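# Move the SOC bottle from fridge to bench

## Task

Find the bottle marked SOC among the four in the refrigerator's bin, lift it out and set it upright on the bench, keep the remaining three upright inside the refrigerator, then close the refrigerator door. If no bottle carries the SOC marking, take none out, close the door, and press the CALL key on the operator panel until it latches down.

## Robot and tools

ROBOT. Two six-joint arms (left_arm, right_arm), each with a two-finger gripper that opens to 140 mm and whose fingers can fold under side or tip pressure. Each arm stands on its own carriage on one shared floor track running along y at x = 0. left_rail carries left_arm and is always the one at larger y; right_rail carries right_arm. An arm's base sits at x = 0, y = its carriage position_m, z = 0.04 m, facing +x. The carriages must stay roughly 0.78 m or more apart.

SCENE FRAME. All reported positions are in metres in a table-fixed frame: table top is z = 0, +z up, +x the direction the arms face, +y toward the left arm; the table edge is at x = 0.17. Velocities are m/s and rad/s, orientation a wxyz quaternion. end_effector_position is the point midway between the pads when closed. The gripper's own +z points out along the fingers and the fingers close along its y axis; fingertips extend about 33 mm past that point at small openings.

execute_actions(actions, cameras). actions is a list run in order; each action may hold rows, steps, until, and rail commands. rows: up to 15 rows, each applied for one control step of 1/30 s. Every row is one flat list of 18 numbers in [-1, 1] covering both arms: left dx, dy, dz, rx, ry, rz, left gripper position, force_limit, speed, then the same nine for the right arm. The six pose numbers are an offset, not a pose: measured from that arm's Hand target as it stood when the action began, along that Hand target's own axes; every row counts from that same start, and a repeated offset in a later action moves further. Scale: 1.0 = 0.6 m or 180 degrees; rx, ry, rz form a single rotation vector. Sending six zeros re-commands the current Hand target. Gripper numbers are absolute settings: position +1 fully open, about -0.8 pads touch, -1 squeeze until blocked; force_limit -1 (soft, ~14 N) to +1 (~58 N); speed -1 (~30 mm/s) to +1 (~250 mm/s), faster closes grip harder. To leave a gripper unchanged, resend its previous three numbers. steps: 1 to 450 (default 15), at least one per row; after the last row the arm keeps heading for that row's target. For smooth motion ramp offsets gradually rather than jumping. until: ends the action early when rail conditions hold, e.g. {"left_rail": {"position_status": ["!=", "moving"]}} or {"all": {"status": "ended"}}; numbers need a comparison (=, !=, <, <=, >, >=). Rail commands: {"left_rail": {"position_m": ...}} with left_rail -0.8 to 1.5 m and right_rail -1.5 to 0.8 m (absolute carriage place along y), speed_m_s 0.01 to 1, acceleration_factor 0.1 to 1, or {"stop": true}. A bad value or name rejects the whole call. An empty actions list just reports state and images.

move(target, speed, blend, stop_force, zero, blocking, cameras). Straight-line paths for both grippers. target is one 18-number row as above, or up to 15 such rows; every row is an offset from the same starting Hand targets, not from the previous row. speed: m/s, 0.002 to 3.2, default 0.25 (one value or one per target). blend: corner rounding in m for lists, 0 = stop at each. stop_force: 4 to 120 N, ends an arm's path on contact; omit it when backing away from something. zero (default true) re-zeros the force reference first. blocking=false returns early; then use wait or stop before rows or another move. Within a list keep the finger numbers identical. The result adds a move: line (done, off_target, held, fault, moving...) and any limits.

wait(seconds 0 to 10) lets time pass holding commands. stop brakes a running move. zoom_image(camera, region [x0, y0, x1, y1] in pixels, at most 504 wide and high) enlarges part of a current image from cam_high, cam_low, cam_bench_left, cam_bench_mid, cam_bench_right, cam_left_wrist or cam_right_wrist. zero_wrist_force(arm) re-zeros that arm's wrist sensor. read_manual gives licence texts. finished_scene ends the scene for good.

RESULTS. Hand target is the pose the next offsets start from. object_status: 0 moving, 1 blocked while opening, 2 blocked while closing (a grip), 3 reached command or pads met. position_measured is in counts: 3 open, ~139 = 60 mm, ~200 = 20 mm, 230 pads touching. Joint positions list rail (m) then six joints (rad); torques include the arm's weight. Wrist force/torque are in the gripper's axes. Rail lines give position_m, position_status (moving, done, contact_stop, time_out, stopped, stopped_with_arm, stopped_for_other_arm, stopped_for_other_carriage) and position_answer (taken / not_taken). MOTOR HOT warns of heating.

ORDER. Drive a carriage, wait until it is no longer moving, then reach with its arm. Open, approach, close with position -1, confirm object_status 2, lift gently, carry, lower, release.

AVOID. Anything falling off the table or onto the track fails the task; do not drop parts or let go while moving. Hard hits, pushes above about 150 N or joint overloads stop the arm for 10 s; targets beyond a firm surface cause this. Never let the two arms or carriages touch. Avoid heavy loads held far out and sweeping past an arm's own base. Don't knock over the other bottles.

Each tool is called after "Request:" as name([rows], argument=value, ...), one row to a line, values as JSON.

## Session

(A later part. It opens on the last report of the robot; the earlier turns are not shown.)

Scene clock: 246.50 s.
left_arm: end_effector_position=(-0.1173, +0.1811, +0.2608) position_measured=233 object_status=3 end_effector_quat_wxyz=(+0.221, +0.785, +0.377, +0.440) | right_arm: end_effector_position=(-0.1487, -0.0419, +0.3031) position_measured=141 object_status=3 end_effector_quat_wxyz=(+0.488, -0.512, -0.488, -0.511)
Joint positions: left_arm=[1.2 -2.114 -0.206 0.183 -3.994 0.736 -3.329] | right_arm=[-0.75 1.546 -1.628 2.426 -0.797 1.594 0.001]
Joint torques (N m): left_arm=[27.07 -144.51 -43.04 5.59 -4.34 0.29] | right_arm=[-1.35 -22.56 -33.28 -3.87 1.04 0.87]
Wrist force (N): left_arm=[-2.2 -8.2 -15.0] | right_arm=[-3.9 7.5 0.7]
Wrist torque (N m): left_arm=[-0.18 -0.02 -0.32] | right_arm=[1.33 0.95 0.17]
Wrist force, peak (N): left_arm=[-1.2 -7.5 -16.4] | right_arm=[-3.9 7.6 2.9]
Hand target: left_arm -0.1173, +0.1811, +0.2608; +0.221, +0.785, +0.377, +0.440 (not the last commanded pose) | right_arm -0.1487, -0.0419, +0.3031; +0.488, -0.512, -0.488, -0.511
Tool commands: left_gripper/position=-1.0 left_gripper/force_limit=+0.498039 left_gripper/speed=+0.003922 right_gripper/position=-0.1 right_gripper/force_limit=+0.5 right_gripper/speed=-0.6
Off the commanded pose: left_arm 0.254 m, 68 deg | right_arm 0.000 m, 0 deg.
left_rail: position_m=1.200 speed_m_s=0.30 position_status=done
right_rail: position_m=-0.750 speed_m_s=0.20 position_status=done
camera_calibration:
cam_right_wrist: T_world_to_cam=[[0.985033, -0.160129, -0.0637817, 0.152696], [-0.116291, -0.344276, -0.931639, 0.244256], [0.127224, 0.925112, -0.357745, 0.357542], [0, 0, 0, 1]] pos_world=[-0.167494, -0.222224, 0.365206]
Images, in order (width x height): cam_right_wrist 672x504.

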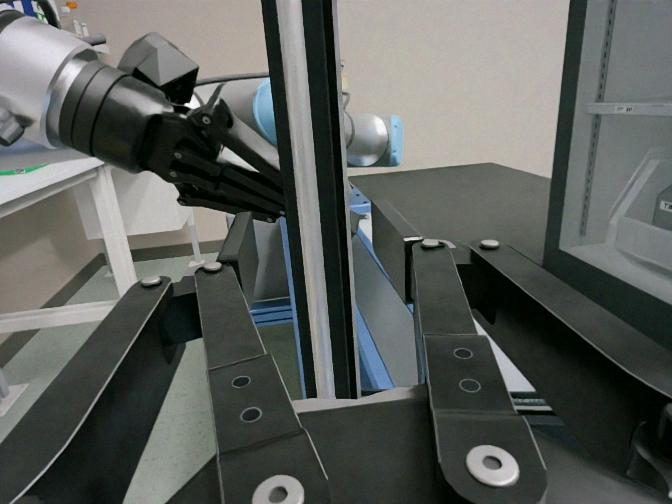

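Request:
move(target=[0,0,0,0,0,0,-1,0.5,0,0,0,0.1,0,0,0,-0.1,0.5,-0.6], speed=0.05, stop_force=8, cameras=["cam_right_wrist"])

Request:
zoom_image(camera="cam_right_wrist", region=[180, 60, 500, 300])

Scene clock: 249.67 s.
left_arm: end_effector_position=(-0.1173, +0.1811, +0.2608) position_measured=233 object_status=3 end_effector_quat_wxyz=(+0.221, +0.785, +0.377, +0.440) | right_arm: end_effector_position=(-0.1459, +0.0181, +0.3030) position_measured=141 object_status=3 end_effector_quat_wxyz=(+0.488, -0.512, -0.488, -0.511)
Joint positions: left_arm=[1.2 -2.114 -0.206 0.183 -3.994 0.736 -3.329] | right_arm=[-0.75 1.543 -1.53 2.33 -0.798 1.59 0.001]
Joint torques (N m): left_arm=[25.64 -142.25 -42.11 6.01 -4.5 0.21] | right_arm=[-20.84 -26.93 -44.69 0.1 -2.37 -0.05]
Wrist force (N): left_arm=[-1.4 -7.9 -15.3] | right_arm=[-3.8 7.4 0.3]
Wrist torque (N m): left_arm=[-0.17 -0.13 -0.31] | right_arm=[1.34 0.91 0.20]
Wrist force, peak (N): left_arm=[-1.4 -7.9 -16.4] | right_arm=[-3.8 8.1 0.5]
Hand target: left_arm -0.1173, +0.1811, +0.2608; +0.221, +0.785, +0.377, +0.440 | right_arm -0.1459, +0.0181, +0.3030; +0.488, -0.512, -0.488, -0.511
Off the commanded pose: left_arm 0.000 m, 0 deg | right_arm 0.000 m, 0 deg.
left_rail: position_m=1.200 speed_m_s=0.30 position_status=done
right_rail: position_m=-0.750 speed_m_s=0.20 position_status=done
move: done
camera_calibration:
cam_right_wrist: T_world_to_cam=[[0.985033, -0.160129, -0.0637817, 0.159448], [-0.116291, -0.344276, -0.931639, 0.265249], [0.127224, 0.925112, -0.357745, 0.301666], [0, 0, 0, 1]] pos_world=[-0.164594, -0.162224, 0.365206]
Images, in order (width x height): cam_right_wrist 672x504.

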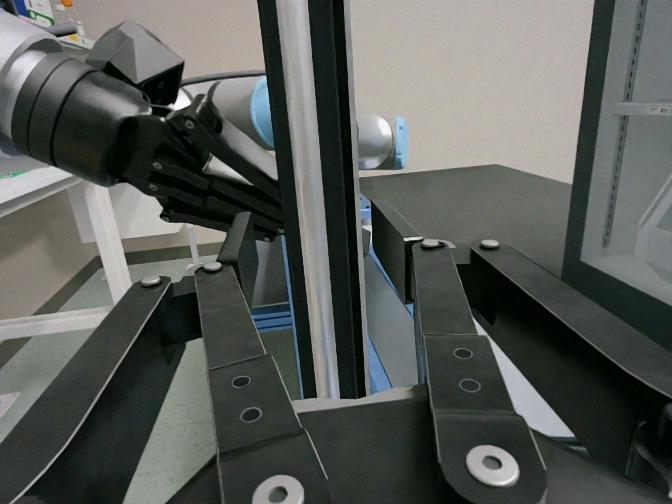

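Scaled by 1.575 from the camera's 672x504 image, which has a finer 960x720 frame.

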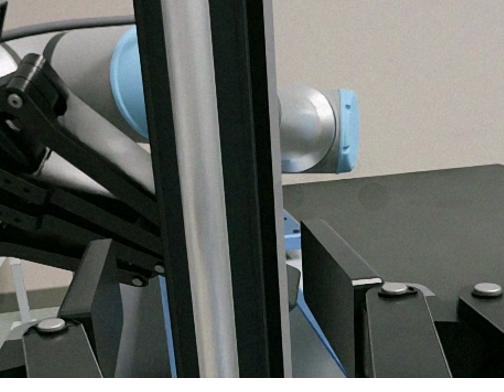

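Request:
move(target=[0,0,0,0,0,0,-1,0.5,0,0,0,0.045,0,0,0,-0.1,0.5,-0.6], speed=0.04, stop_force=8, cameras=["cam_right_wrist"])

Request:
zoom_image(camera="cam_right_wrist", region=[180, 60, 500, 300])

Scene clock: 251.93 s.
left_arm: end_effector_position=(-0.1173, +0.1811, +0.2608) position_measured=233 object_status=3 end_effector_quat_wxyz=(+0.221, +0.785, +0.377, +0.440) | right_arm: end_effector_position=(-0.1446, +0.0450, +0.3030) position_measured=141 object_status=3 end_effector_quat_wxyz=(+0.488, -0.512, -0.488, -0.511)
Joint positions: left_arm=[1.2 -2.114 -0.206 0.183 -3.994 0.736 -3.329] | right_arm=[-0.75 1.541 -1.489 2.285 -0.794 1.589 0.001]
Joint torques (N m): left_arm=[24.54 -141.65 -43.51 5.8 -4.1 0.25] | right_arm=[-21.85 -29.75 -44.55 0.14 -2.66 -0.79]
Wrist force (N): left_arm=[-1.3 -7.1 -16.3] | right_arm=[-4.0 6.8 0.5]
Wrist torque (N m): left_arm=[-0.08 -0.11 -0.31] | right_arm=[1.22 1.01 0.18]
Wrist force, peak (N): left_arm=[-1.1 -7.4 -16.5] | right_arm=[-3.7 8.1 0.0]
Hand target: left_arm -0.1173, +0.1811, +0.2608; +0.221, +0.785, +0.377, +0.440 | right_arm -0.1446, +0.0450, +0.3030; +0.488, -0.512, -0.488, -0.511
Off the commanded pose: left_arm 0.000 m, 0 deg | right_arm 0.000 m, 0 deg.
left_rail: position_m=1.200 speed_m_s=0.30 position_status=done
right_rail: position_m=-0.750 speed_m_s=0.20 position_status=done
move: done
camera_calibration:
cam_right_wrist: T_world_to_cam=[[0.985033, -0.160129, -0.0637817, 0.162583], [-0.116291, -0.344276, -0.931639, 0.274591], [0.127224, 0.925112, -0.357745, 0.2765], [0, 0, 0, 1]] pos_world=[-0.163394, -0.135224, 0.365106]
Images, in order (width x height): cam_right_wrist 672x504.

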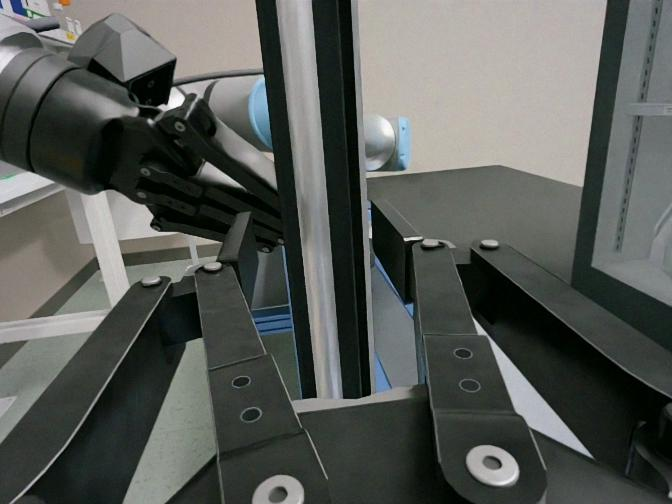

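Scaled by 1.575 from the camera's 672x504 image, which has a finer 960x720 frame.

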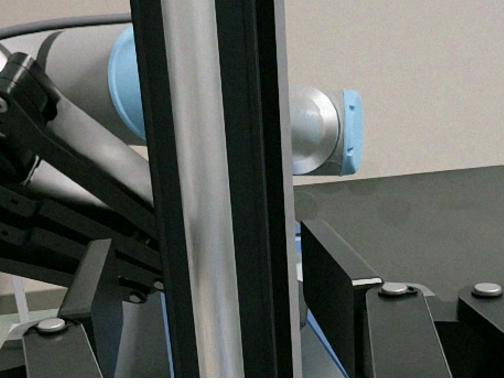

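Request:
move(target=[0,0,0,0,0,0,-1,0.5,0,0,0,0.1,0,0,0,-0.1,0.5,-0.6], speed=0.03, stop_force=6, cameras=["cam_right_wrist"])

Request:
zoom_image(camera="cam_right_wrist", region=[180, 60, 500, 300])

Scene clock: 255.33 s.
left_arm: end_effector_position=(-0.1173, +0.1811, +0.2608) position_measured=233 object_status=3 end_effector_quat_wxyz=(+0.221, +0.785, +0.377, +0.440) | right_arm: end_effector_position=(-0.1417, +0.1049, +0.3029) position_measured=141 object_status=3 end_effector_quat_wxyz=(+0.488, -0.512, -0.488, -0.511)
Joint positions: left_arm=[1.2 -2.114 -0.206 0.183 -3.994 0.736 -3.329] | right_arm=[-0.75 1.539 -1.402 2.181 -0.778 1.587 0.001]
Joint torques (N m): left_arm=[25.01 -141.2 -43.65 5.99 -5.51 0.19] | right_arm=[-20.19 -38.38 -46.44 -0.27 -3.38 -2.07]
Wrist force (N): left_arm=[0.3 -9.5 -16.2] | right_arm=[-3.0 8.2 -2.3]
Wrist torque (N m): left_arm=[-0.24 -0.22 -0.33] | right_arm=[1.14 0.92 0.18]
Wrist force, peak (N): left_arm=[5.3 -12.8 -15.6] | right_arm=[-1.5 8.8 -9.2]
Hand target: left_arm -0.1173, +0.1811, +0.2608; +0.221, +0.785, +0.377, +0.440 | right_arm -0.1417, +0.1049, +0.3029; +0.488, -0.512, -0.488, -0.511
Off the commanded pose: left_arm 0.000 m, 0 deg | right_arm 0.000 m, 0 deg.
left_rail: position_m=1.200 speed_m_s=0.30 position_status=done
right_rail: position_m=-0.750 speed_m_s=0.20 position_status=done
move: done
camera_calibration:
cam_right_wrist: T_world_to_cam=[[0.985033, -0.160129, -0.0637817, 0.169318], [-0.116291, -0.344276, -0.931639, 0.295551], [0.127224, 0.925112, -0.357745, 0.220717], [0, 0, 0, 1]] pos_world=[-0.160494, -0.075324, 0.365106]
Images, in order (width x height): cam_right_wrist 672x504.

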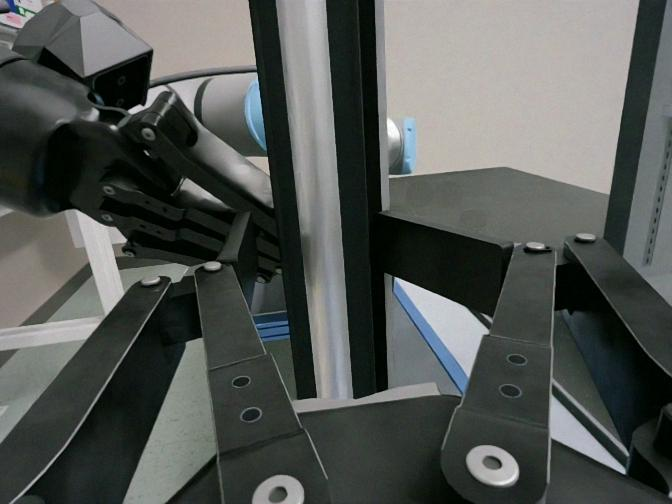

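Scaled by 1.575 from the camera's 672x504 image, which has a finer 960x720 frame.

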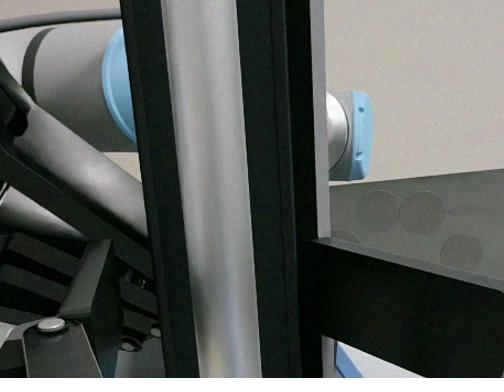

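Request:
move(target=[0,0,0,0,0,0,-1,0.5,0,0,0,-0.028,0,0,0,-0.1,0.5,-0.6], speed=0.04, cameras=[])

Request:
zoom_image(camera="cam_right_wrist", region=[180, 60, 500, 300])

Request:
execute_actions([
  {"rows":[[0,0,0,0,0,0,-1,0.5,0,0,0,0,0,0,0,-1,0.4,-1]],"steps":90},
], cameras=["cam_right_wrist"])

Scene clock: 256.63 s.
left_arm: end_effector_position=(-0.1173, +0.1811, +0.2608) position_measured=233 object_status=3 end_effector_quat_wxyz=(+0.221, +0.785, +0.377, +0.440) | right_arm: end_effector_position=(-0.1425, +0.0884, +0.3029) position_measured=141 object_status=3 end_effector_quat_wxyz=(+0.488, -0.512, -0.488, -0.511)
Joint positions: left_arm=[1.2 -2.114 -0.206 0.183 -3.994 0.736 -3.329] | right_arm=[-0.75 1.54 -1.426 2.21 -0.784 1.588 0.001]
Joint torques (N m): left_arm=[24.05 -140.57 -42.31 5.73 -5.6 -0.07] | right_arm=[19.6 -63.99 -30.56 -7.15 4.1 -1.89]
Wrist force (N): left_arm=[0.3 -9.1 -14.0] | right_arm=[-4.3 3.8 -2.0]
Wrist torque (N m): left_arm=[-0.13 -0.16 -0.35] | right_arm=[1.22 0.98 0.17]
Wrist force, peak (N): left_arm=[-0.2 -9.5 -16.4] | right_arm=[-3.6 8.8 -2.0]
Hand target: left_arm -0.1173, +0.1811, +0.2608; +0.221, +0.785, +0.377, +0.440 | right_arm -0.1425, +0.0881, +0.3029; +0.488, -0.512, -0.488, -0.511
Off the commanded pose: left_arm 0.000 m, 0 deg | right_arm 0.000 m, 0 deg.
left_rail: position_m=1.200 speed_m_s=0.30 position_status=done
right_rail: position_m=-0.750 speed_m_s=0.20 position_status=done
move: done
No camera images: "cameras" was empty.

Scaled by 1.575 from the camera's 672x504 image, which has a finer 960x720 frame.
This view is cut from an older image: the scene may have changed since it was taken.

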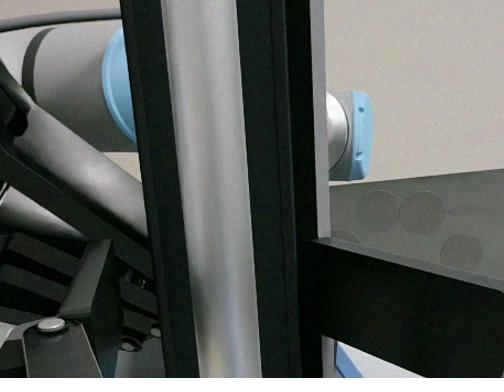

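Scene clock: 259.83 s.
left_arm: end_effector_position=(-0.1173, +0.1811, +0.2608) position_measured=233 object_status=3 end_effector_quat_wxyz=(+0.221, +0.785, +0.377, +0.440) | right_arm: end_effector_position=(-0.1425, +0.0881, +0.3029) position_measured=166 object_status=2 end_effector_quat_wxyz=(+0.488, -0.512, -0.488, -0.511)
Joint positions: left_arm=[1.2 -2.114 -0.206 0.183 -3.994 0.736 -3.329] | right_arm=[-0.75 1.54 -1.426 2.211 -0.784 1.588 0.001]
Joint torques (N m): left_arm=[28.44 -143.57 -43.26 5.83 -8.04 0.11] | right_arm=[112.45 -61.21 -52.38 -7.52 -37.76 -1.44]
Wrist force (N): left_arm=[-12.5 -23.2 -31.2] | right_arm=[-5.3 103.5 -11.0]
Wrist torque (N m): left_arm=[-1.18 0.11 0.19] | right_arm=[-2.58 0.97 0.21]
Wrist force, peak (N): left_arm=[-13.9 -24.2 -31.6] | right_arm=[-5.5 103.7 -11.1]
Hand target: left_arm -0.1173, +0.1811, +0.2608; +0.221, +0.785, +0.377, +0.440 | right_arm -0.1425, +0.0881, +0.3029; +0.488, -0.512, -0.488, -0.511
Off the commanded pose: left_arm 0.000 m, 0 deg | right_arm 0.000 m, 0 deg.
left_rail: position_m=1.200 speed_m_s=0.30 position_status=done
right_rail: position_m=-0.750 speed_m_s=0.20 position_status=done
camera_calibration:
cam_right_wrist: T_world_to_cam=[[0.985033, -0.160129, -0.0637817, 0.167416], [-0.116291, -0.344276, -0.931639, 0.289674], [0.127224, 0.925112, -0.357745, 0.23636], [0, 0, 0, 1]] pos_world=[-0.161294, -0.092124, 0.365106]
Images, in order (width x height): cam_right_wrist 672x504.

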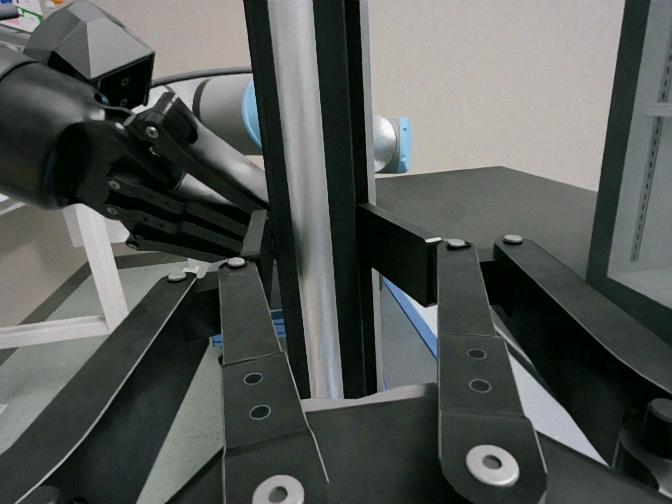

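Request:
execute_actions([
  {"rows":[[0,0,0,0,0,0,-1,0.5,0,0,0,0,0,0,0,0.05,0.4,-0.8]],"steps":40},
], cameras=["cam_right_wrist","cam_bench_mid","cam_low"])

Request:
zoom_image(camera="cam_bench_mid", region=[200, 130, 480, 340])

Request:
zoom_image(camera="cam_right_wrist", region=[150, 100, 470, 340])

Scene clock: 261.63 s.
left_arm: end_effector_position=(-0.1173, +0.1811, +0.2608) position_measured=233 object_status=3 end_effector_quat_wxyz=(+0.221, +0.785, +0.377, +0.440) | right_arm: end_effector_position=(-0.1425, +0.0882, +0.3030) position_measured=123 object_status=3 end_effector_quat_wxyz=(+0.488, -0.512, -0.488, -0.511)
Joint positions: left_arm=[1.2 -2.114 -0.206 0.183 -3.994 0.736 -3.329] | right_arm=[-0.75 1.54 -1.426 2.211 -0.784 1.588 0.001]
Joint torques (N m): left_arm=[25.17 -143.32 -42.52 6.13 -3.25 0.11] | right_arm=[-26.62 -60.62 -31.51 -2.69 4.14 -1.46]
Wrist force (N): left_arm=[0.6 -9.7 -14.3] | right_arm=[8.0 2.1 -2.5]
Wrist torque (N m): left_arm=[-0.20 -0.17 -0.36] | right_arm=[0.95 -1.74 0.16]
Wrist force, peak (N): left_arm=[-14.0 -24.3 -31.0] | right_arm=[-5.8 103.5 -11.4]
Hand target: left_arm -0.1173, +0.1811, +0.2608; +0.221, +0.785, +0.377, +0.440 | right_arm -0.1425, +0.0882, +0.3029; +0.488, -0.512, -0.488, -0.511
Off the commanded pose: left_arm 0.000 m, 0 deg | right_arm 0.000 m, 0 deg.
left_rail: position_m=1.200 speed_m_s=0.30 position_status=done
right_rail: position_m=-0.750 speed_m_s=0.20 position_status=done
camera_calibration:
cam_right_wrist: T_world_to_cam=[[0.985033, -0.16012, -0.0638018, 0.16744], [-0.116302, -0.344243, -0.931649, 0.289713], [0.127212, 0.925126, -0.357713, 0.236256], [0, 0, 0, 1]] pos_world=[-0.161294, -0.092024, 0.365106]
Images, in order (width x height): cam_low 672x504, cam_bench_mid 672x504, cam_right_wrist 672x504.

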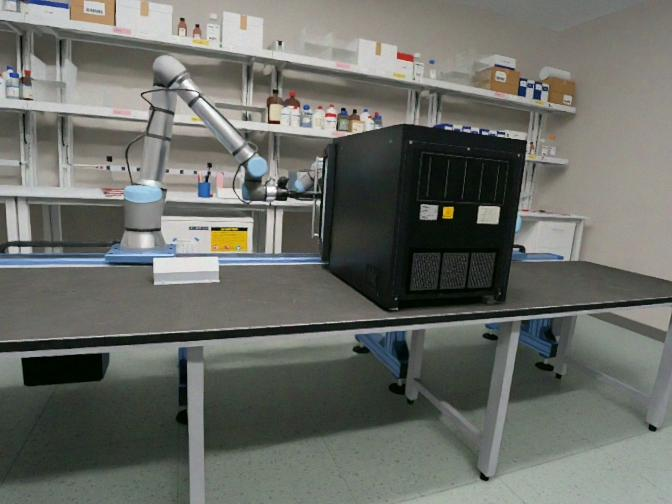

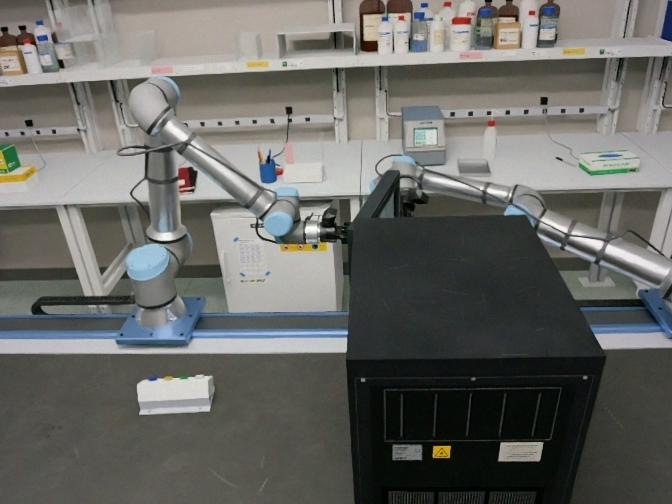

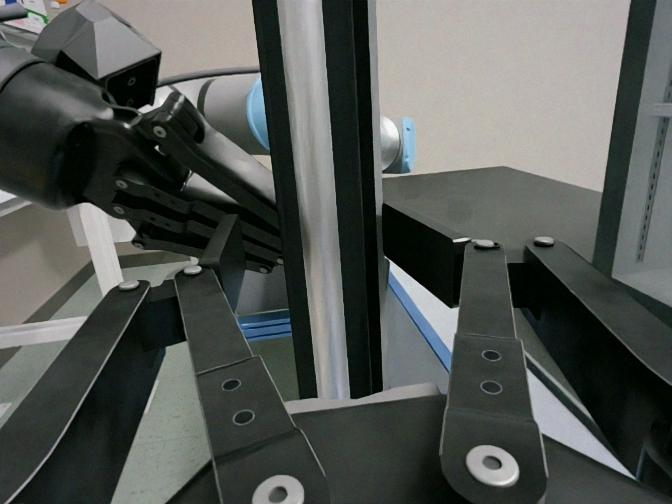

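Scaled by 1.800 from the camera's 672x504 image, which has a finer 960x720 frame.

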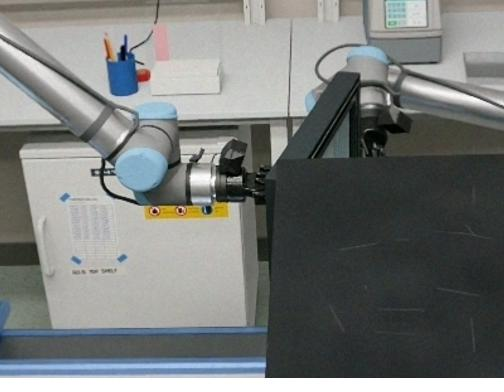

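Scaled by 1.575 from the camera's 672x504 image, which has a finer 960x720 frame.

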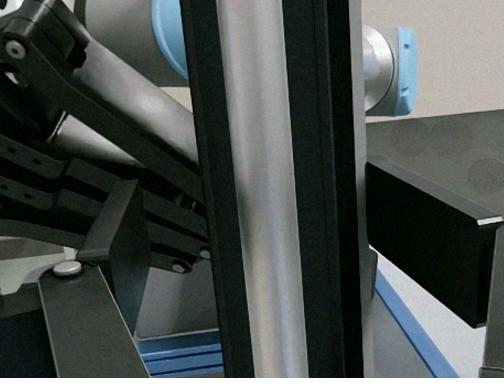

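Request:
move([
  [0,0,0,0,0,0,-1,0.5,0,0,0,-0.13,0,0,0,0.05,0.4,-0.8],
  [0,0,0,0,0,0,-1,0.5,0,0,-0.039,-0.1305,-0.089,0,0,-0.1,0.4,-0.2],
], speed=0.06, cameras=["cam_right_wrist"])

Request:
zoom_image(camera="cam_right_wrist", region=[150, 100, 470, 340])

Scene clock: 267.60 s.
left_arm: end_effector_position=(-0.1173, +0.1811, +0.2608) position_measured=233 object_status=3 end_effector_quat_wxyz=(+0.221, +0.785, +0.377, +0.440) | right_arm: end_effector_position=(-0.1696, +0.0111, +0.3030) position_measured=141 object_status=3 end_effector_quat_wxyz=(-0.412, +0.575, +0.412, +0.574)
Joint positions: left_arm=[1.2 -2.114 -0.206 0.183 -3.994 0.736 -3.329] | right_arm=[-0.75 1.796 -1.43 2.216 -0.784 2.124 0.001]
Joint torques (N m): left_arm=[12.65 -143.87 -43.84 5.81 -3.69 0.34] | right_arm=[21.88 -33.37 -44.53 0.77 2.88 2.37]
Wrist force (N): left_arm=[-1.9 -9.2 -15.9] | right_arm=[8.0 5.2 0.3]
Wrist torque (N m): left_arm=[-0.29 -0.14 -0.30] | right_arm=[0.89 -1.68 0.14]
Wrist force, peak (N): left_arm=[-2.0 -8.4 -16.7] | right_arm=[8.9 5.9 -0.5]
Hand target: left_arm -0.1173, +0.1811, +0.2608; +0.221, +0.785, +0.377, +0.440 | right_arm -0.1696, +0.0111, +0.3030; -0.412, +0.575, +0.412, +0.574
Off the commanded pose: left_arm 0.000 m, 0 deg | right_arm 0.000 m, 0 deg.
left_rail: position_m=1.200 speed_m_s=0.30 position_status=done
right_rail: position_m=-0.750 speed_m_s=0.20 position_status=done
move: done
camera_calibration:
cam_right_wrist: T_world_to_cam=[[0.902601, -0.425781, -0.0634234, 0.170573], [-0.206524, -0.299032, -0.931626, 0.244241], [0.377703, 0.853985, -0.35784, 0.354476], [0, 0, 0, 1]] pos_world=[-0.237405, -0.157055, 0.365206]
Images, in order (width x height): cam_right_wrist 672x504.

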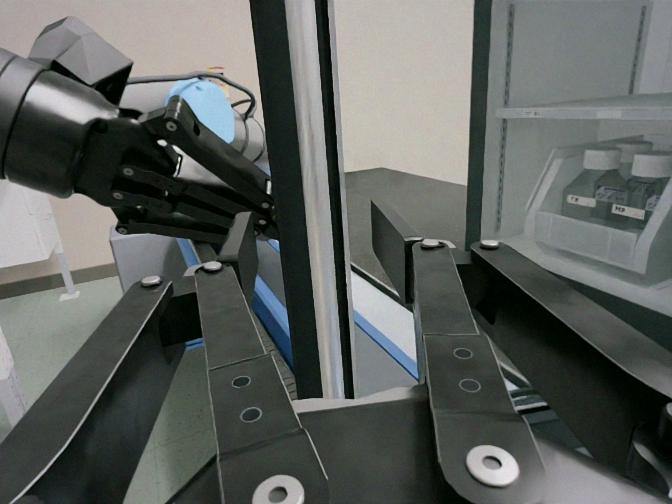

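Scaled by 1.575 from the camera's 672x504 image, which has a finer 960x720 frame.

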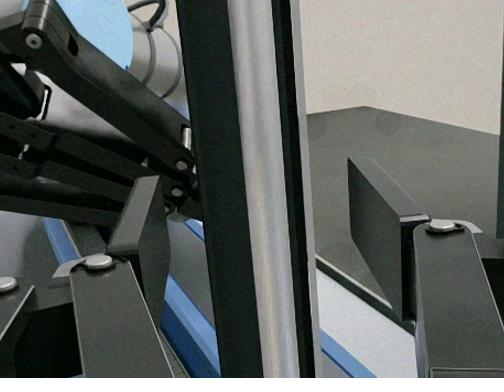

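Request:
move(target=[0,0,0,0,0,0,-1,0.5,0,0,0.002,0.08,0,0,0,-0.1,0.4,-0.2], speed=0.03, stop_force=6, cameras=["cam_right_wrist"])

Request:
zoom_image(camera="cam_right_wrist", region=[150, 100, 470, 340])

Scene clock: 272.03 s.
left_arm: end_effector_position=(-0.1173, +0.1811, +0.2608) position_measured=233 object_status=3 end_effector_quat_wxyz=(+0.221, +0.785, +0.377, +0.440) | right_arm: end_effector_position=(-0.1530, +0.0561, +0.3030) position_measured=141 object_status=3 end_effector_quat_wxyz=(-0.412, +0.575, +0.412, +0.574)
Joint positions: left_arm=[1.2 -2.114 -0.206 0.183 -3.994 0.736 -3.329] | right_arm=[-0.75 1.746 -1.384 2.159 -0.773 2.074 0.001]
Joint torques (N m): left_arm=[8.07 -143.19 -43.88 6.15 -3.75 0.13] | right_arm=[-22.21 -40.52 -44.43 0.81 -3.13 -1.59]
Wrist force (N): left_arm=[-2.2 -8.7 -16.0] | right_arm=[8.0 4.9 -0.5]
Wrist torque (N m): left_arm=[-0.17 -0.07 -0.30] | right_arm=[0.80 -1.70 0.10]
Wrist force, peak (N): left_arm=[-1.7 -8.8 -16.7] | right_arm=[8.1 6.2 0.3]
Hand target: left_arm -0.1173, +0.1811, +0.2608; +0.221, +0.785, +0.377, +0.440 | right_arm -0.1530, +0.0561, +0.3030; -0.412, +0.575, +0.412, +0.574
Off the commanded pose: left_arm 0.000 m, 0 deg | right_arm 0.000 m, 0 deg.
left_rail: position_m=1.200 speed_m_s=0.30 position_status=done
right_rail: position_m=-0.750 speed_m_s=0.20 position_status=done
move: done
camera_calibration:
cam_right_wrist: T_world_to_cam=[[0.902601, -0.425781, -0.0634234, 0.174883], [-0.206524, -0.299032, -0.931626, 0.261135], [0.377703, 0.853985, -0.35784, 0.309729], [0, 0, 0, 1]] pos_world=[-0.220905, -0.111955, 0.365206]
Images, in order (width x height): cam_right_wrist 672x504.

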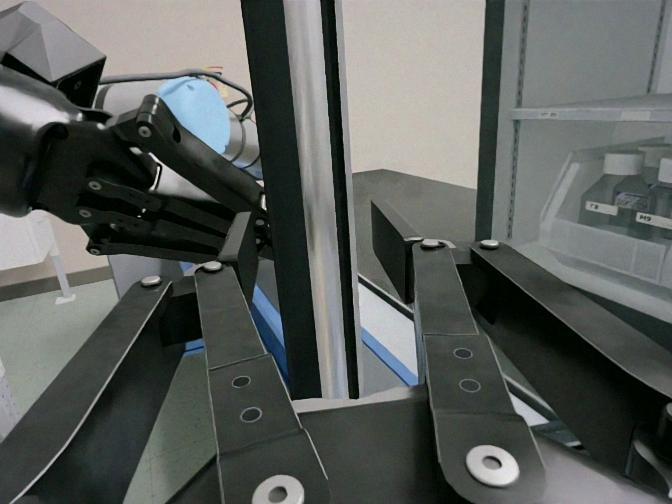

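Scaled by 1.575 from the camera's 672x504 image, which has a finer 960x720 frame.

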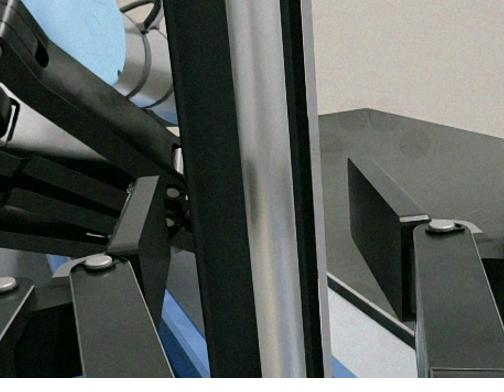

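Request:
execute_actions([
  {"rows":[[0,0,0,0,0,0,-1,0.5,0,0,0,0,0,0,0,-1,0.2,-1]],"steps":90},
], cameras=["cam_right_wrist"])

Scene clock: 275.50 s.
left_arm: end_effector_position=(-0.1173, +0.1811, +0.2608) position_measured=233 object_status=3 end_effector_quat_wxyz=(+0.221, +0.785, +0.377, +0.440) | right_arm: end_effector_position=(-0.1530, +0.0561, +0.3030) position_measured=211 object_status=2 end_effector_quat_wxyz=(-0.412, +0.575, +0.412, +0.574)
Joint positions: left_arm=[1.2 -2.114 -0.206 0.183 -3.994 0.736 -3.329] | right_arm=[-0.75 1.746 -1.384 2.159 -0.773 2.074 0.001]
Joint torques (N m): left_arm=[45.47 -143.68 -43.29 6.1 -11.74 0.16] | right_arm=[96.52 -39.39 -57.24 -9.02 -34.19 -0.02]
Wrist force (N): left_arm=[3.7 -31.0 -25.6] | right_arm=[12.8 93.5 2.3]
Wrist torque (N m): left_arm=[-1.38 -0.39 -0.25] | right_arm=[-2.31 -1.67 0.10]
Wrist force, peak (N): left_arm=[7.9 -32.4 -23.9] | right_arm=[13.6 94.1 2.7]
Hand target: left_arm -0.1173, +0.1811, +0.2608; +0.221, +0.785, +0.377, +0.440 | right_arm -0.1530, +0.0561, +0.3030; -0.412, +0.575, +0.412, +0.574
Off the commanded pose: left_arm 0.000 m, 0 deg | right_arm 0.000 m, 0 deg.
left_rail: position_m=1.200 speed_m_s=0.30 position_status=done
right_rail: position_m=-0.750 speed_m_s=0.20 position_status=done
camera_calibration:
cam_right_wrist: T_world_to_cam=[[0.902598, -0.425786, -0.0634206, 0.174875], [-0.206559, -0.299112, -0.931593, 0.261013], [0.37769, 0.853954, -0.357928, 0.309719], [0, 0, 0, 1]] pos_world=[-0.220905, -0.111955, 0.365106]
Images, in order (width x height): cam_right_wrist 672x504.

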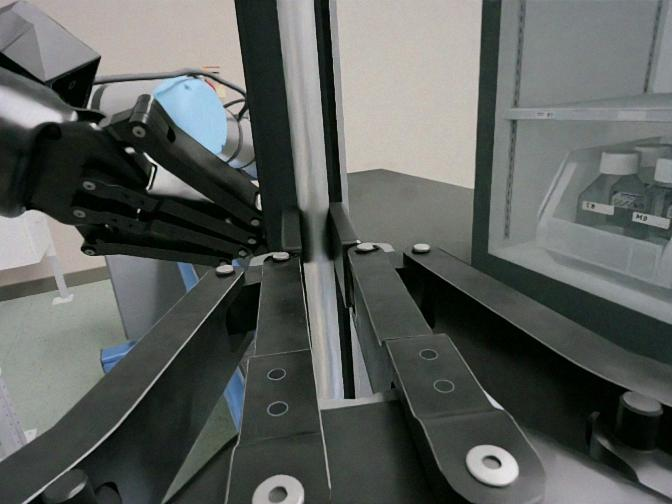

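Request:
move(target=[0,0,-0.06,0,0,0,-1,0.5,0,0,0.0058,0,0,0,0,-1,0.2,-1], speed=0.04, cameras=["cam_right_wrist"])

Scene clock: 277.03 s.
left_arm: end_effector_position=(-0.1472, +0.1834, +0.2790) position_measured=233 object_status=3 end_effector_quat_wxyz=(+0.230, +0.785, +0.372, +0.438) | right_arm: end_effector_position=(-0.1499, +0.0550, +0.3030) position_measured=211 object_status=2 end_effector_quat_wxyz=(-0.412, +0.575, +0.412, +0.574)
Joint positions: left_arm=[1.2 -2.143 -0.148 0.035 -3.893 0.736 -3.353] | right_arm=[-0.75 1.74 -1.388 2.163 -0.774 2.068 0.001]
Joint torques (N m): left_arm=[-12.89 -133.65 -51.12 8.47 -2.89 -3.77] | right_arm=[-22.4 -68.96 -28.31 -6.75 -1.55 -0.07]
Wrist force (N): left_arm=[-0.1 2.1 -0.2] | right_arm=[5.0 3.6 0.4]
Wrist torque (N m): left_arm=[0.77 -0.17 -0.11] | right_arm=[1.08 -1.74 0.17]
Wrist force, peak (N): left_arm=[5.1 -31.7 -24.6] | right_arm=[12.3 93.8 2.7]
Hand target: left_arm -0.1481, +0.1817, +0.2794; +0.221, +0.785, +0.377, +0.440 | right_arm -0.1498, +0.0550, +0.3030; -0.412, +0.575, +0.412, +0.574
Off the commanded pose: left_arm 0.002 m, 1 deg | right_arm 0.000 m, 0 deg.
left_rail: position_m=1.200 speed_m_s=0.30 position_status=done
right_rail: position_m=-0.750 speed_m_s=0.20 position_status=done
elbow stopped short (left arm): the move would have taken joint 4 (elbow) straighter than the controller allows.
move: done
camera_calibration:
cam_right_wrist: T_world_to_cam=[[0.902651, -0.425667, -0.0634686, 0.171566], [-0.206519, -0.299026, -0.93163, 0.26147], [0.377585, 0.854044, -0.357824, 0.309435], [0, 0, 0, 1]] pos_world=[-0.217704, -0.113055, 0.365206]
Images, in order (width x height): cam_right_wrist 672x504.

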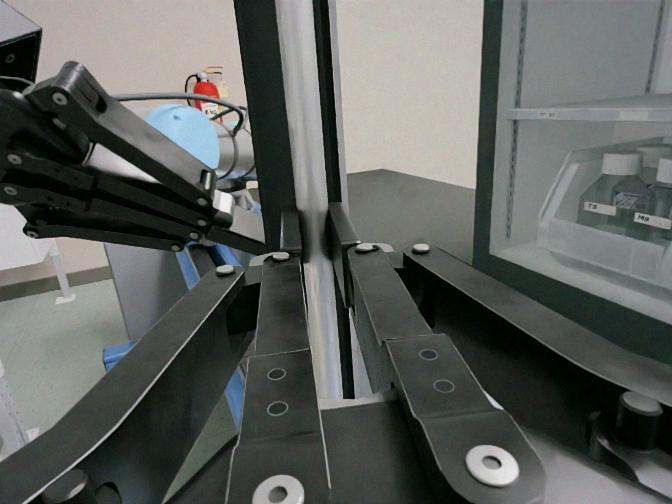

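Request:
execute_actions([
  {"left_rail":{"position_m":1.5,"speed_m_s":0.3},"steps":100,"until":{"left_rail":{"position_status":["!=","moving"]}}},
], cameras=[])

Request:
move([
  [0,0,0,0,0,0,-1,0.5,0,0,0.0206,-0.0785,0.027,0,0,-1,0.2,-1],
  [0,0,0,0,0,0,-1,0.5,0,0,0.049,-0.153,0.054,0,0,-1,0.2,-1],
  [0,0,0,0,0,0,-1,0.5,0,0,0.0723,-0.2015,0.071,0,0,-1,0.2,-1],
], speed=0.05, blend=[0.004,0.004,0], cameras=["cam_right_wrist"])

Scene clock: 279.53 s.
left_arm: end_effector_position=(-0.1475, +0.4834, +0.2791) position_measured=233 object_status=3 end_effector_quat_wxyz=(+0.230, +0.785, +0.372, +0.438) | right_arm: end_effector_position=(-0.1498, +0.0550, +0.3030) position_measured=211 object_status=2 end_effector_quat_wxyz=(-0.412, +0.575, +0.412, +0.574)
Joint positions: left_arm=[1.5 -2.143 -0.148 0.035 -3.893 0.735 -3.353] | right_arm=[-0.75 1.74 -1.388 2.163 -0.774 2.068 0.001]
Joint torques (N m): left_arm=[-4.15 -133.83 -44.59 4.99 -0.82 -3.28] | right_arm=[-24.01 -67.9 -28.59 -5.31 4.03 -0.96]
Wrist force (N): left_arm=[-0.1 1.2 0.1] | right_arm=[5.5 0.5 -0.3]
Wrist torque (N m): left_arm=[0.58 -0.17 -0.11] | right_arm=[1.29 -1.76 0.17]
Wrist force, peak (N): left_arm=[-2.5 3.6 0.3] | right_arm=[7.3 0.1 -0.5]
Hand target: left_arm -0.1481, +0.4817, +0.2794; +0.221, +0.785, +0.377, +0.440 | right_arm -0.1498, +0.0550, +0.3030; -0.412, +0.575, +0.412, +0.574
Tool commands: left_gripper/position=-1.0 left_gripper/force_limit=+0.5 left_gripper/speed=+0.0 right_gripper/position=-1.0 right_gripper/force_limit=+0.2 right_gripper/speed=-1.0
Off the commanded pose: left_arm 0.002 m, 1 deg | right_arm 0.000 m, 0 deg.
left_rail: position_m=1.500 speed_m_s=0.30 position_status=done
right_rail: position_m=-0.750 speed_m_s=0.20 position_status=done
elbow stopped short (left arm): the move would have taken joint 4 (elbow) straighter than the controller allows.
No camera images: "cameras" was empty.

Scene clock: 282.70 s.
left_arm: end_effector_position=(-0.1475, +0.4834, +0.2791) position_measured=233 object_status=3 end_effector_quat_wxyz=(+0.230, +0.785, +0.372, +0.438) | right_arm: end_effector_position=(-0.1476, -0.0733, +0.3031) position_measured=211 object_status=2 end_effector_quat_wxyz=(-0.473, +0.526, +0.473, +0.525)
Joint positions: left_arm=[1.5 -2.143 -0.148 0.035 -3.893 0.735 -3.353] | right_arm=[-0.75 1.597 -1.666 2.459 -0.792 1.702 0.001]
Joint torques (N m): left_arm=[14.21 -133.26 -35.68 3.44 -0.44 -3.09] | right_arm=[10.62 -49.26 -33.57 -3.64 -18 -2.41]
Wrist force (N): left_arm=[-0.2 1.5 0.3] | right_arm=[-5.0 46.0 5.5]
Wrist torque (N m): left_arm=[0.62 -0.14 -0.10] | right_arm=[-0.27 -1.76 0.17]
Wrist force, peak (N): left_arm=[0.2 2.3 0.6] | right_arm=[-5.0 46.0 5.5]
Hand target: left_arm -0.1481, +0.4817, +0.2794; +0.221, +0.785, +0.377, +0.440 | right_arm -0.1476, -0.0734, +0.3031; -0.473, +0.526, +0.473, +0.525
Off the commanded pose: left_arm 0.002 m, 1 deg | right_arm 0.000 m, 0 deg.
left_rail: position_m=1.500 speed_m_s=0.30 position_status=done
right_rail: position_m=-0.750 speed_m_s=0.20 position_status=done
elbow stopped short (left arm): the move would have taken joint 4 (elbow) straighter than the controller allows.
move: done
camera_calibration:
cam_right_wrist: T_world_to_cam=[[0.974345, -0.215856, -0.0637078, 0.140816], [-0.135619, -0.337211, -0.931609, 0.231235], [0.17961, 0.916349, -0.357834, 0.393519], [0, 0, 0, 1]] pos_world=[-0.176523, -0.25223, 0.365206]
Images, in order (width x height): cam_right_wrist 672x504.

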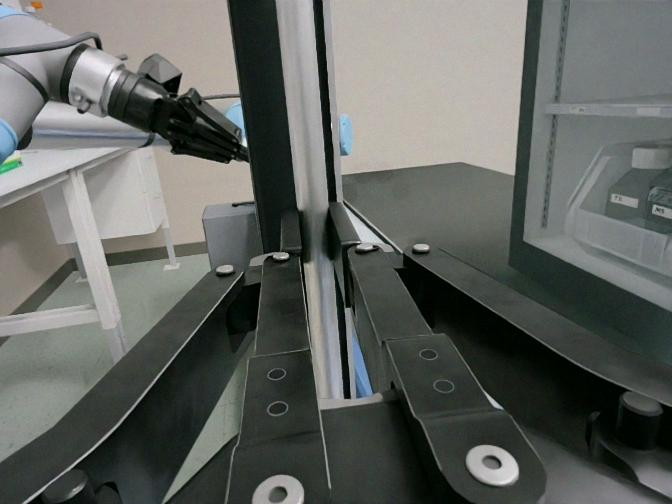

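Request:
move(target=[0.143,0.169,0.35,-0.211,0.105,0.304,-1,0.5,0,0,0.004,0,0,0,0,-1,0.2,-1], speed=0.12, cameras=["cam_left_wrist"])

Scene clock: 289.13 s.
left_arm: end_effector_position=(+0.1003, +0.4832, +0.2847) position_measured=233 object_status=3 end_effector_quat_wxyz=(+0.169, +0.691, -0.148, +0.688) | right_arm: end_effector_position=(-0.1452, -0.0737, +0.3031) position_measured=211 object_status=2 end_effector_quat_wxyz=(-0.473, +0.526, +0.473, +0.525)
Joint positions: left_arm=[1.5 -2 -0.628 1.443 -4.063 -0.023 -3.065] | right_arm=[-0.75 1.59 -1.669 2.462 -0.792 1.694 0.001]
Joint torques (N m): left_arm=[12.49 -100.7 -40.88 -2.12 -1.92 3.84] | right_arm=[-41.12 -46.3 -32.91 -1.9 5.75 -2.28]
Wrist force (N): left_arm=[-0.4 4.4 -2.2] | right_arm=[1.0 -16.6 -10.0]
Wrist torque (N m): left_arm=[1.31 -0.14 -0.64] | right_arm=[1.95 -1.62 0.17]
Wrist force, peak (N): left_arm=[-0.3 5.1 -1.9] | right_arm=[-5.6 46.8 6.0]
Hand target: left_arm +0.1003, +0.4832, +0.2847; +0.171, +0.678, -0.145, +0.700 | right_arm -0.1452, -0.0737, +0.3031; -0.473, +0.526, +0.473, +0.525
Off the commanded pose: left_arm 0.000 m, 2 deg | right_arm 0.000 m, 0 deg.
left_rail: position_m=1.500 speed_m_s=0.30 position_status=done
right_rail: position_m=-0.750 speed_m_s=0.20 position_status=done
move: done
camera_calibration:
cam_left_wrist: T_world_to_cam=[[-0.522023, -0.850976, -0.0577232, 0.474676], [-0.268584, 0.228239, -0.935825, 0.176679], [0.809539, -0.473019, -0.347705, 0.422886], [0, 0, 0, 1]] pos_world=[-0.0470975, 0.563646, 0.33978]
Images, in order (width x height): cam_left_wrist 672x504.

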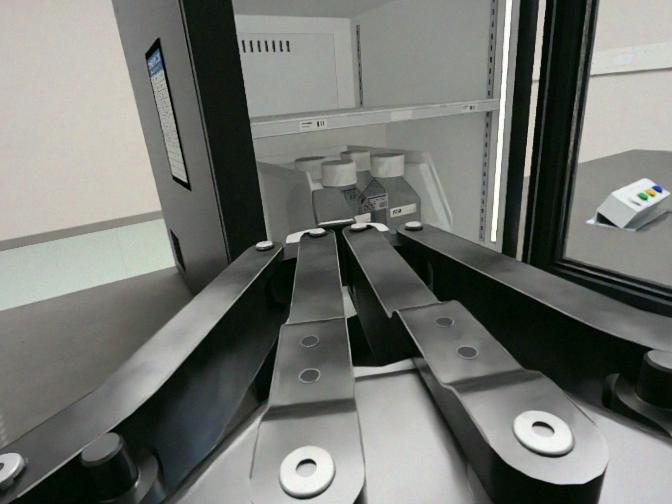

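Request:
execute_actions([
  {"left_rail":{"position_m":1.4,"speed_m_s":0.2},"rows":[[0,0,0,0,0,0,-0.19,0.5,0,0,0,0,0,0,0,-1,0.2,-1]],"steps":100,"until":{"left_rail":{"position_status":["!=","moving"]}}},
], cameras=[])

Request:
move(target=[-0.0517,-0.065,0.4057,0.0203,-0.0129,0.0094,-0.19,0.5,0,0,0,0,0,0,0,-1,0.2,-1], speed=0.12, cameras=["cam_left_wrist"])

Request:
zoom_image(camera="cam_left_wrist", region=[150, 100, 450, 325])

Scene clock: 291.87 s.
left_arm: end_effector_position=(+0.1004, +0.3831, +0.2847) position_measured=153 object_status=3 end_effector_quat_wxyz=(+0.171, +0.689, -0.149, +0.689) end_effector_velocity=(+0.000, +0.000, +0.000) end_effector_angular_velocity=(+0.000, +0.000, +0.001) | right_arm: end_effector_position=(-0.1452, -0.0737, +0.3031) position_measured=211 object_status=2 end_effector_quat_wxyz=(-0.473, +0.526, +0.473, +0.525)
Joint positions: left_arm=[1.4 -2 -0.612 1.402 -4.187 -0.028 -2.916] | right_arm=[-0.75 1.59 -1.669 2.462 -0.792 1.694 0.001]
Joint velocities: left_arm=[0 0 0 -0.002 -0.004 0.001 0.005] | right_arm=[within noise]
Joint torques (N m): left_arm=[11.68 -103.22 -40.92 -1.77 -2.39 4.34] | right_arm=[-40.48 -45.88 -32.99 -2.13 7.28 -2.37]
Wrist force (N): left_arm=[-0.5 4.8 -1.4] | right_arm=[0.4 -16.6 -10.4]
Wrist torque (N m): left_arm=[1.40 -0.13 -0.63] | right_arm=[1.95 -1.52 0.17]
Wrist force, peak (N): left_arm=[-1.1 6.5 -0.2] | right_arm=[1.7 -17.0 -10.5]
Hand target: left_arm +0.1003, +0.3832, +0.2847; +0.171, +0.678, -0.145, +0.700 | right_arm -0.1452, -0.0737, +0.3031; -0.473, +0.526, +0.473, +0.525
Off the commanded pose: left_arm 0.000 m, 2 deg | right_arm 0.000 m, 0 deg.
left_rail: position_m=1.400 speed_m_s=0.20 position_status=done
right_rail: position_m=-0.750 speed_m_s=0.20 position_status=done
No camera images: "cameras" was empty.

Scene clock: 294.53 s.
left_arm: end_effector_position=(+0.3368, +0.3114, +0.2621) position_measured=153 object_status=3 end_effector_quat_wxyz=(+0.136, +0.695, -0.136, +0.693) | right_arm: end_effector_position=(-0.1452, -0.0737, +0.3031) position_measured=211 object_status=2 end_effector_quat_wxyz=(-0.473, +0.526, +0.473, +0.525)
Joint positions: left_arm=[1.4 -1.731 -0.537 1.291 -3.884 -0.226 -3.153] | right_arm=[-0.75 1.59 -1.669 2.462 -0.792 1.694 0.001]
Joint torques (N m): left_arm=[13.5 -106.07 -42.96 1.93 -1.1 -3.61] | right_arm=[-40.57 -42.99 -33.01 -2.06 8.42 -2.19]
Wrist force (N): left_arm=[-0.7 5.1 -1.7] | right_arm=[1.1 -16.9 -10.1]
Wrist torque (N m): left_arm=[1.47 -0.10 -0.32] | right_arm=[1.90 -1.60 0.17]
Wrist force, peak (N): left_arm=[-0.5 5.1 -2.1] | right_arm=[1.9 -17.1 -10.5]
Hand target: left_arm +0.3370, +0.3113, +0.2621; +0.136, +0.695, -0.136, +0.693 | right_arm -0.1452, -0.0737, +0.3031; -0.473, +0.526, +0.473, +0.525
Off the commanded pose: left_arm 0.000 m, 0 deg | right_arm 0.000 m, 0 deg.
left_rail: position_m=1.400 speed_m_s=0.20 position_status=done
right_rail: position_m=-0.750 speed_m_s=0.20 position_status=done
move: done
camera_calibration:
cam_left_wrist: T_world_to_cam=[[-0.464349, -0.881486, -0.0858056, 0.44811], [-0.27713, 0.236635, -0.931237, 0.257315], [0.841177, -0.40864, -0.354167, 0.113315], [0, 0, 0, 1]] pos_world=[0.184072, 0.380418, 0.318204]
Images, in order (width x height): cam_left_wrist 672x504.

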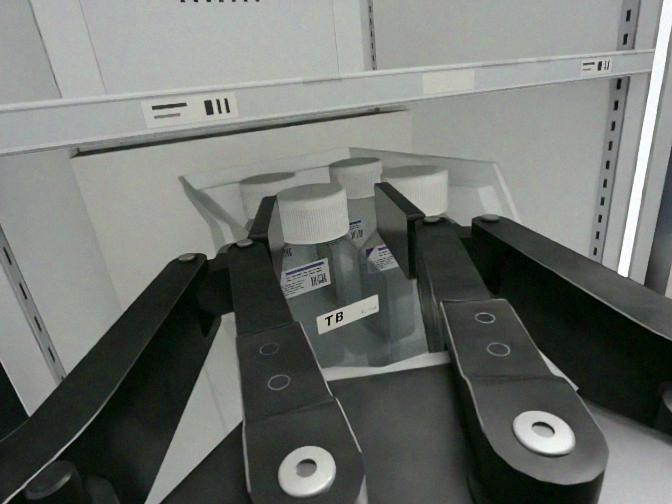

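Scaled by 1.680 from the camera's 672x504 image, which has a finer 960x720 frame.

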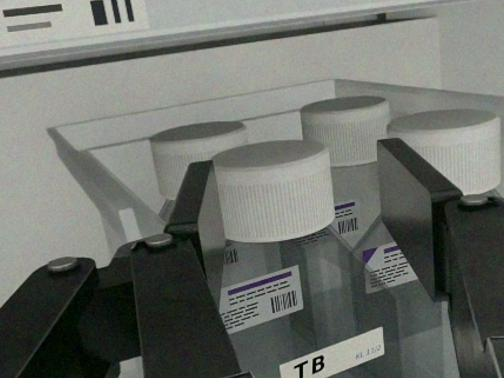

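Request:
move(target=[0,0,0.08,0,0,0,-0.19,0.5,0,0,0,0,0,0,0,-1,0.2,-1], speed=0.03, stop_force=6, cameras=[])

Request:
execute_actions([
  {"rows":[[0,0,0,0,0,0,-1,0.6,-1,0,0,0,0,0,0,-1,0.2,-1]],"steps":60},
], cameras=["cam_left_wrist"])

Scene clock: 297.60 s.
left_arm: end_effector_position=(+0.3815, +0.2932, +0.2620) position_measured=153 object_status=3 end_effector_quat_wxyz=(+0.136, +0.695, -0.136, +0.693) | right_arm: end_effector_position=(-0.1452, -0.0737, +0.3031) position_measured=211 object_status=2 end_effector_quat_wxyz=(-0.473, +0.526, +0.473, +0.525)
Joint positions: left_arm=[1.4 -1.682 -0.511 1.231 -3.853 -0.275 -3.151] | right_arm=[-0.75 1.59 -1.669 2.462 -0.792 1.694 0.001]
Joint torques (N m): left_arm=[14 -112.74 -45.21 2.6 -1.7 3.91] | right_arm=[-38.98 -42.9 -33.51 -2.24 10.11 -2.22]
Wrist force (N): left_arm=[-0.1 4.8 -2.1] | right_arm=[1.6 -16.7 -10.0]
Wrist torque (N m): left_arm=[1.57 -0.16 -0.56] | right_arm=[1.88 -1.62 0.17]
Wrist force, peak (N): left_arm=[-0.4 5.5 -2.7] | right_arm=[1.4 -16.9 -10.6]
Hand target: left_arm +0.3815, +0.2932, +0.2620; +0.136, +0.695, -0.136, +0.693 | right_arm -0.1452, -0.0737, +0.3031; -0.473, +0.526, +0.473, +0.525
Off the commanded pose: left_arm 0.000 m, 0 deg | right_arm 0.000 m, 0 deg.
left_rail: position_m=1.400 speed_m_s=0.20 position_status=done
right_rail: position_m=-0.750 speed_m_s=0.20 position_status=done
move: done
No camera images: "cameras" was empty.

Scene clock: 299.80 s.
left_arm: end_effector_position=(+0.3815, +0.2932, +0.2620) position_measured=201 object_status=2 end_effector_quat_wxyz=(+0.136, +0.695, -0.136, +0.693) | right_arm: end_effector_position=(-0.1452, -0.0737, +0.3031) position_measured=211 object_status=2 end_effector_quat_wxyz=(-0.473, +0.526, +0.473, +0.525)
Joint positions: left_arm=[1.4 -1.682 -0.511 1.231 -3.853 -0.275 -3.151] | right_arm=[-0.75 1.59 -1.669 2.462 -0.792 1.694 0.001]
Joint torques (N m): left_arm=[1.01 -114.71 -34.93 1.18 -1.42 2.96] | right_arm=[-36.77 -42.6 -33.58 -1.9 10.22 -1.97]
Wrist force (N): left_arm=[4.5 -1.2 -9.6] | right_arm=[2.6 -14.9 -9.3]
Wrist torque (N m): left_arm=[1.36 -0.13 -0.52] | right_arm=[1.93 -1.51 0.17]
Wrist force, peak (N): left_arm=[4.5 -1.2 -9.6] | right_arm=[0.9 -16.8 -10.3]
Hand target: left_arm +0.3815, +0.2932, +0.2620; +0.136, +0.695, -0.136, +0.693 | right_arm -0.1452, -0.0737, +0.3031; -0.473, +0.526, +0.473, +0.525
Off the commanded pose: left_arm 0.000 m, 0 deg | right_arm 0.000 m, 0 deg.
left_rail: position_m=1.400 speed_m_s=0.20 position_status=done
right_rail: position_m=-0.750 speed_m_s=0.20 position_status=done
camera_calibration:
cam_left_wrist: T_world_to_cam=[[-0.464275, -0.881522, -0.0858376, 0.452822], [-0.277149, 0.236645, -0.931229, 0.273914], [0.841211, -0.408557, -0.354182, 0.0682077], [0, 0, 0, 1]] pos_world=[0.228772, 0.362218, 0.318104]
Images, in order (width x height): cam_left_wrist 672x504.

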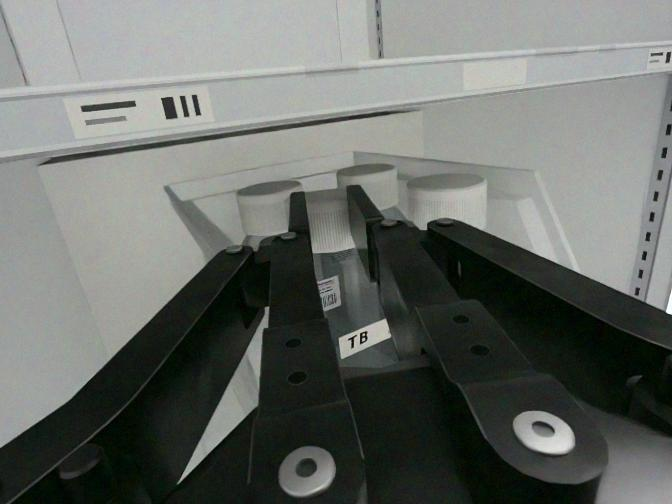

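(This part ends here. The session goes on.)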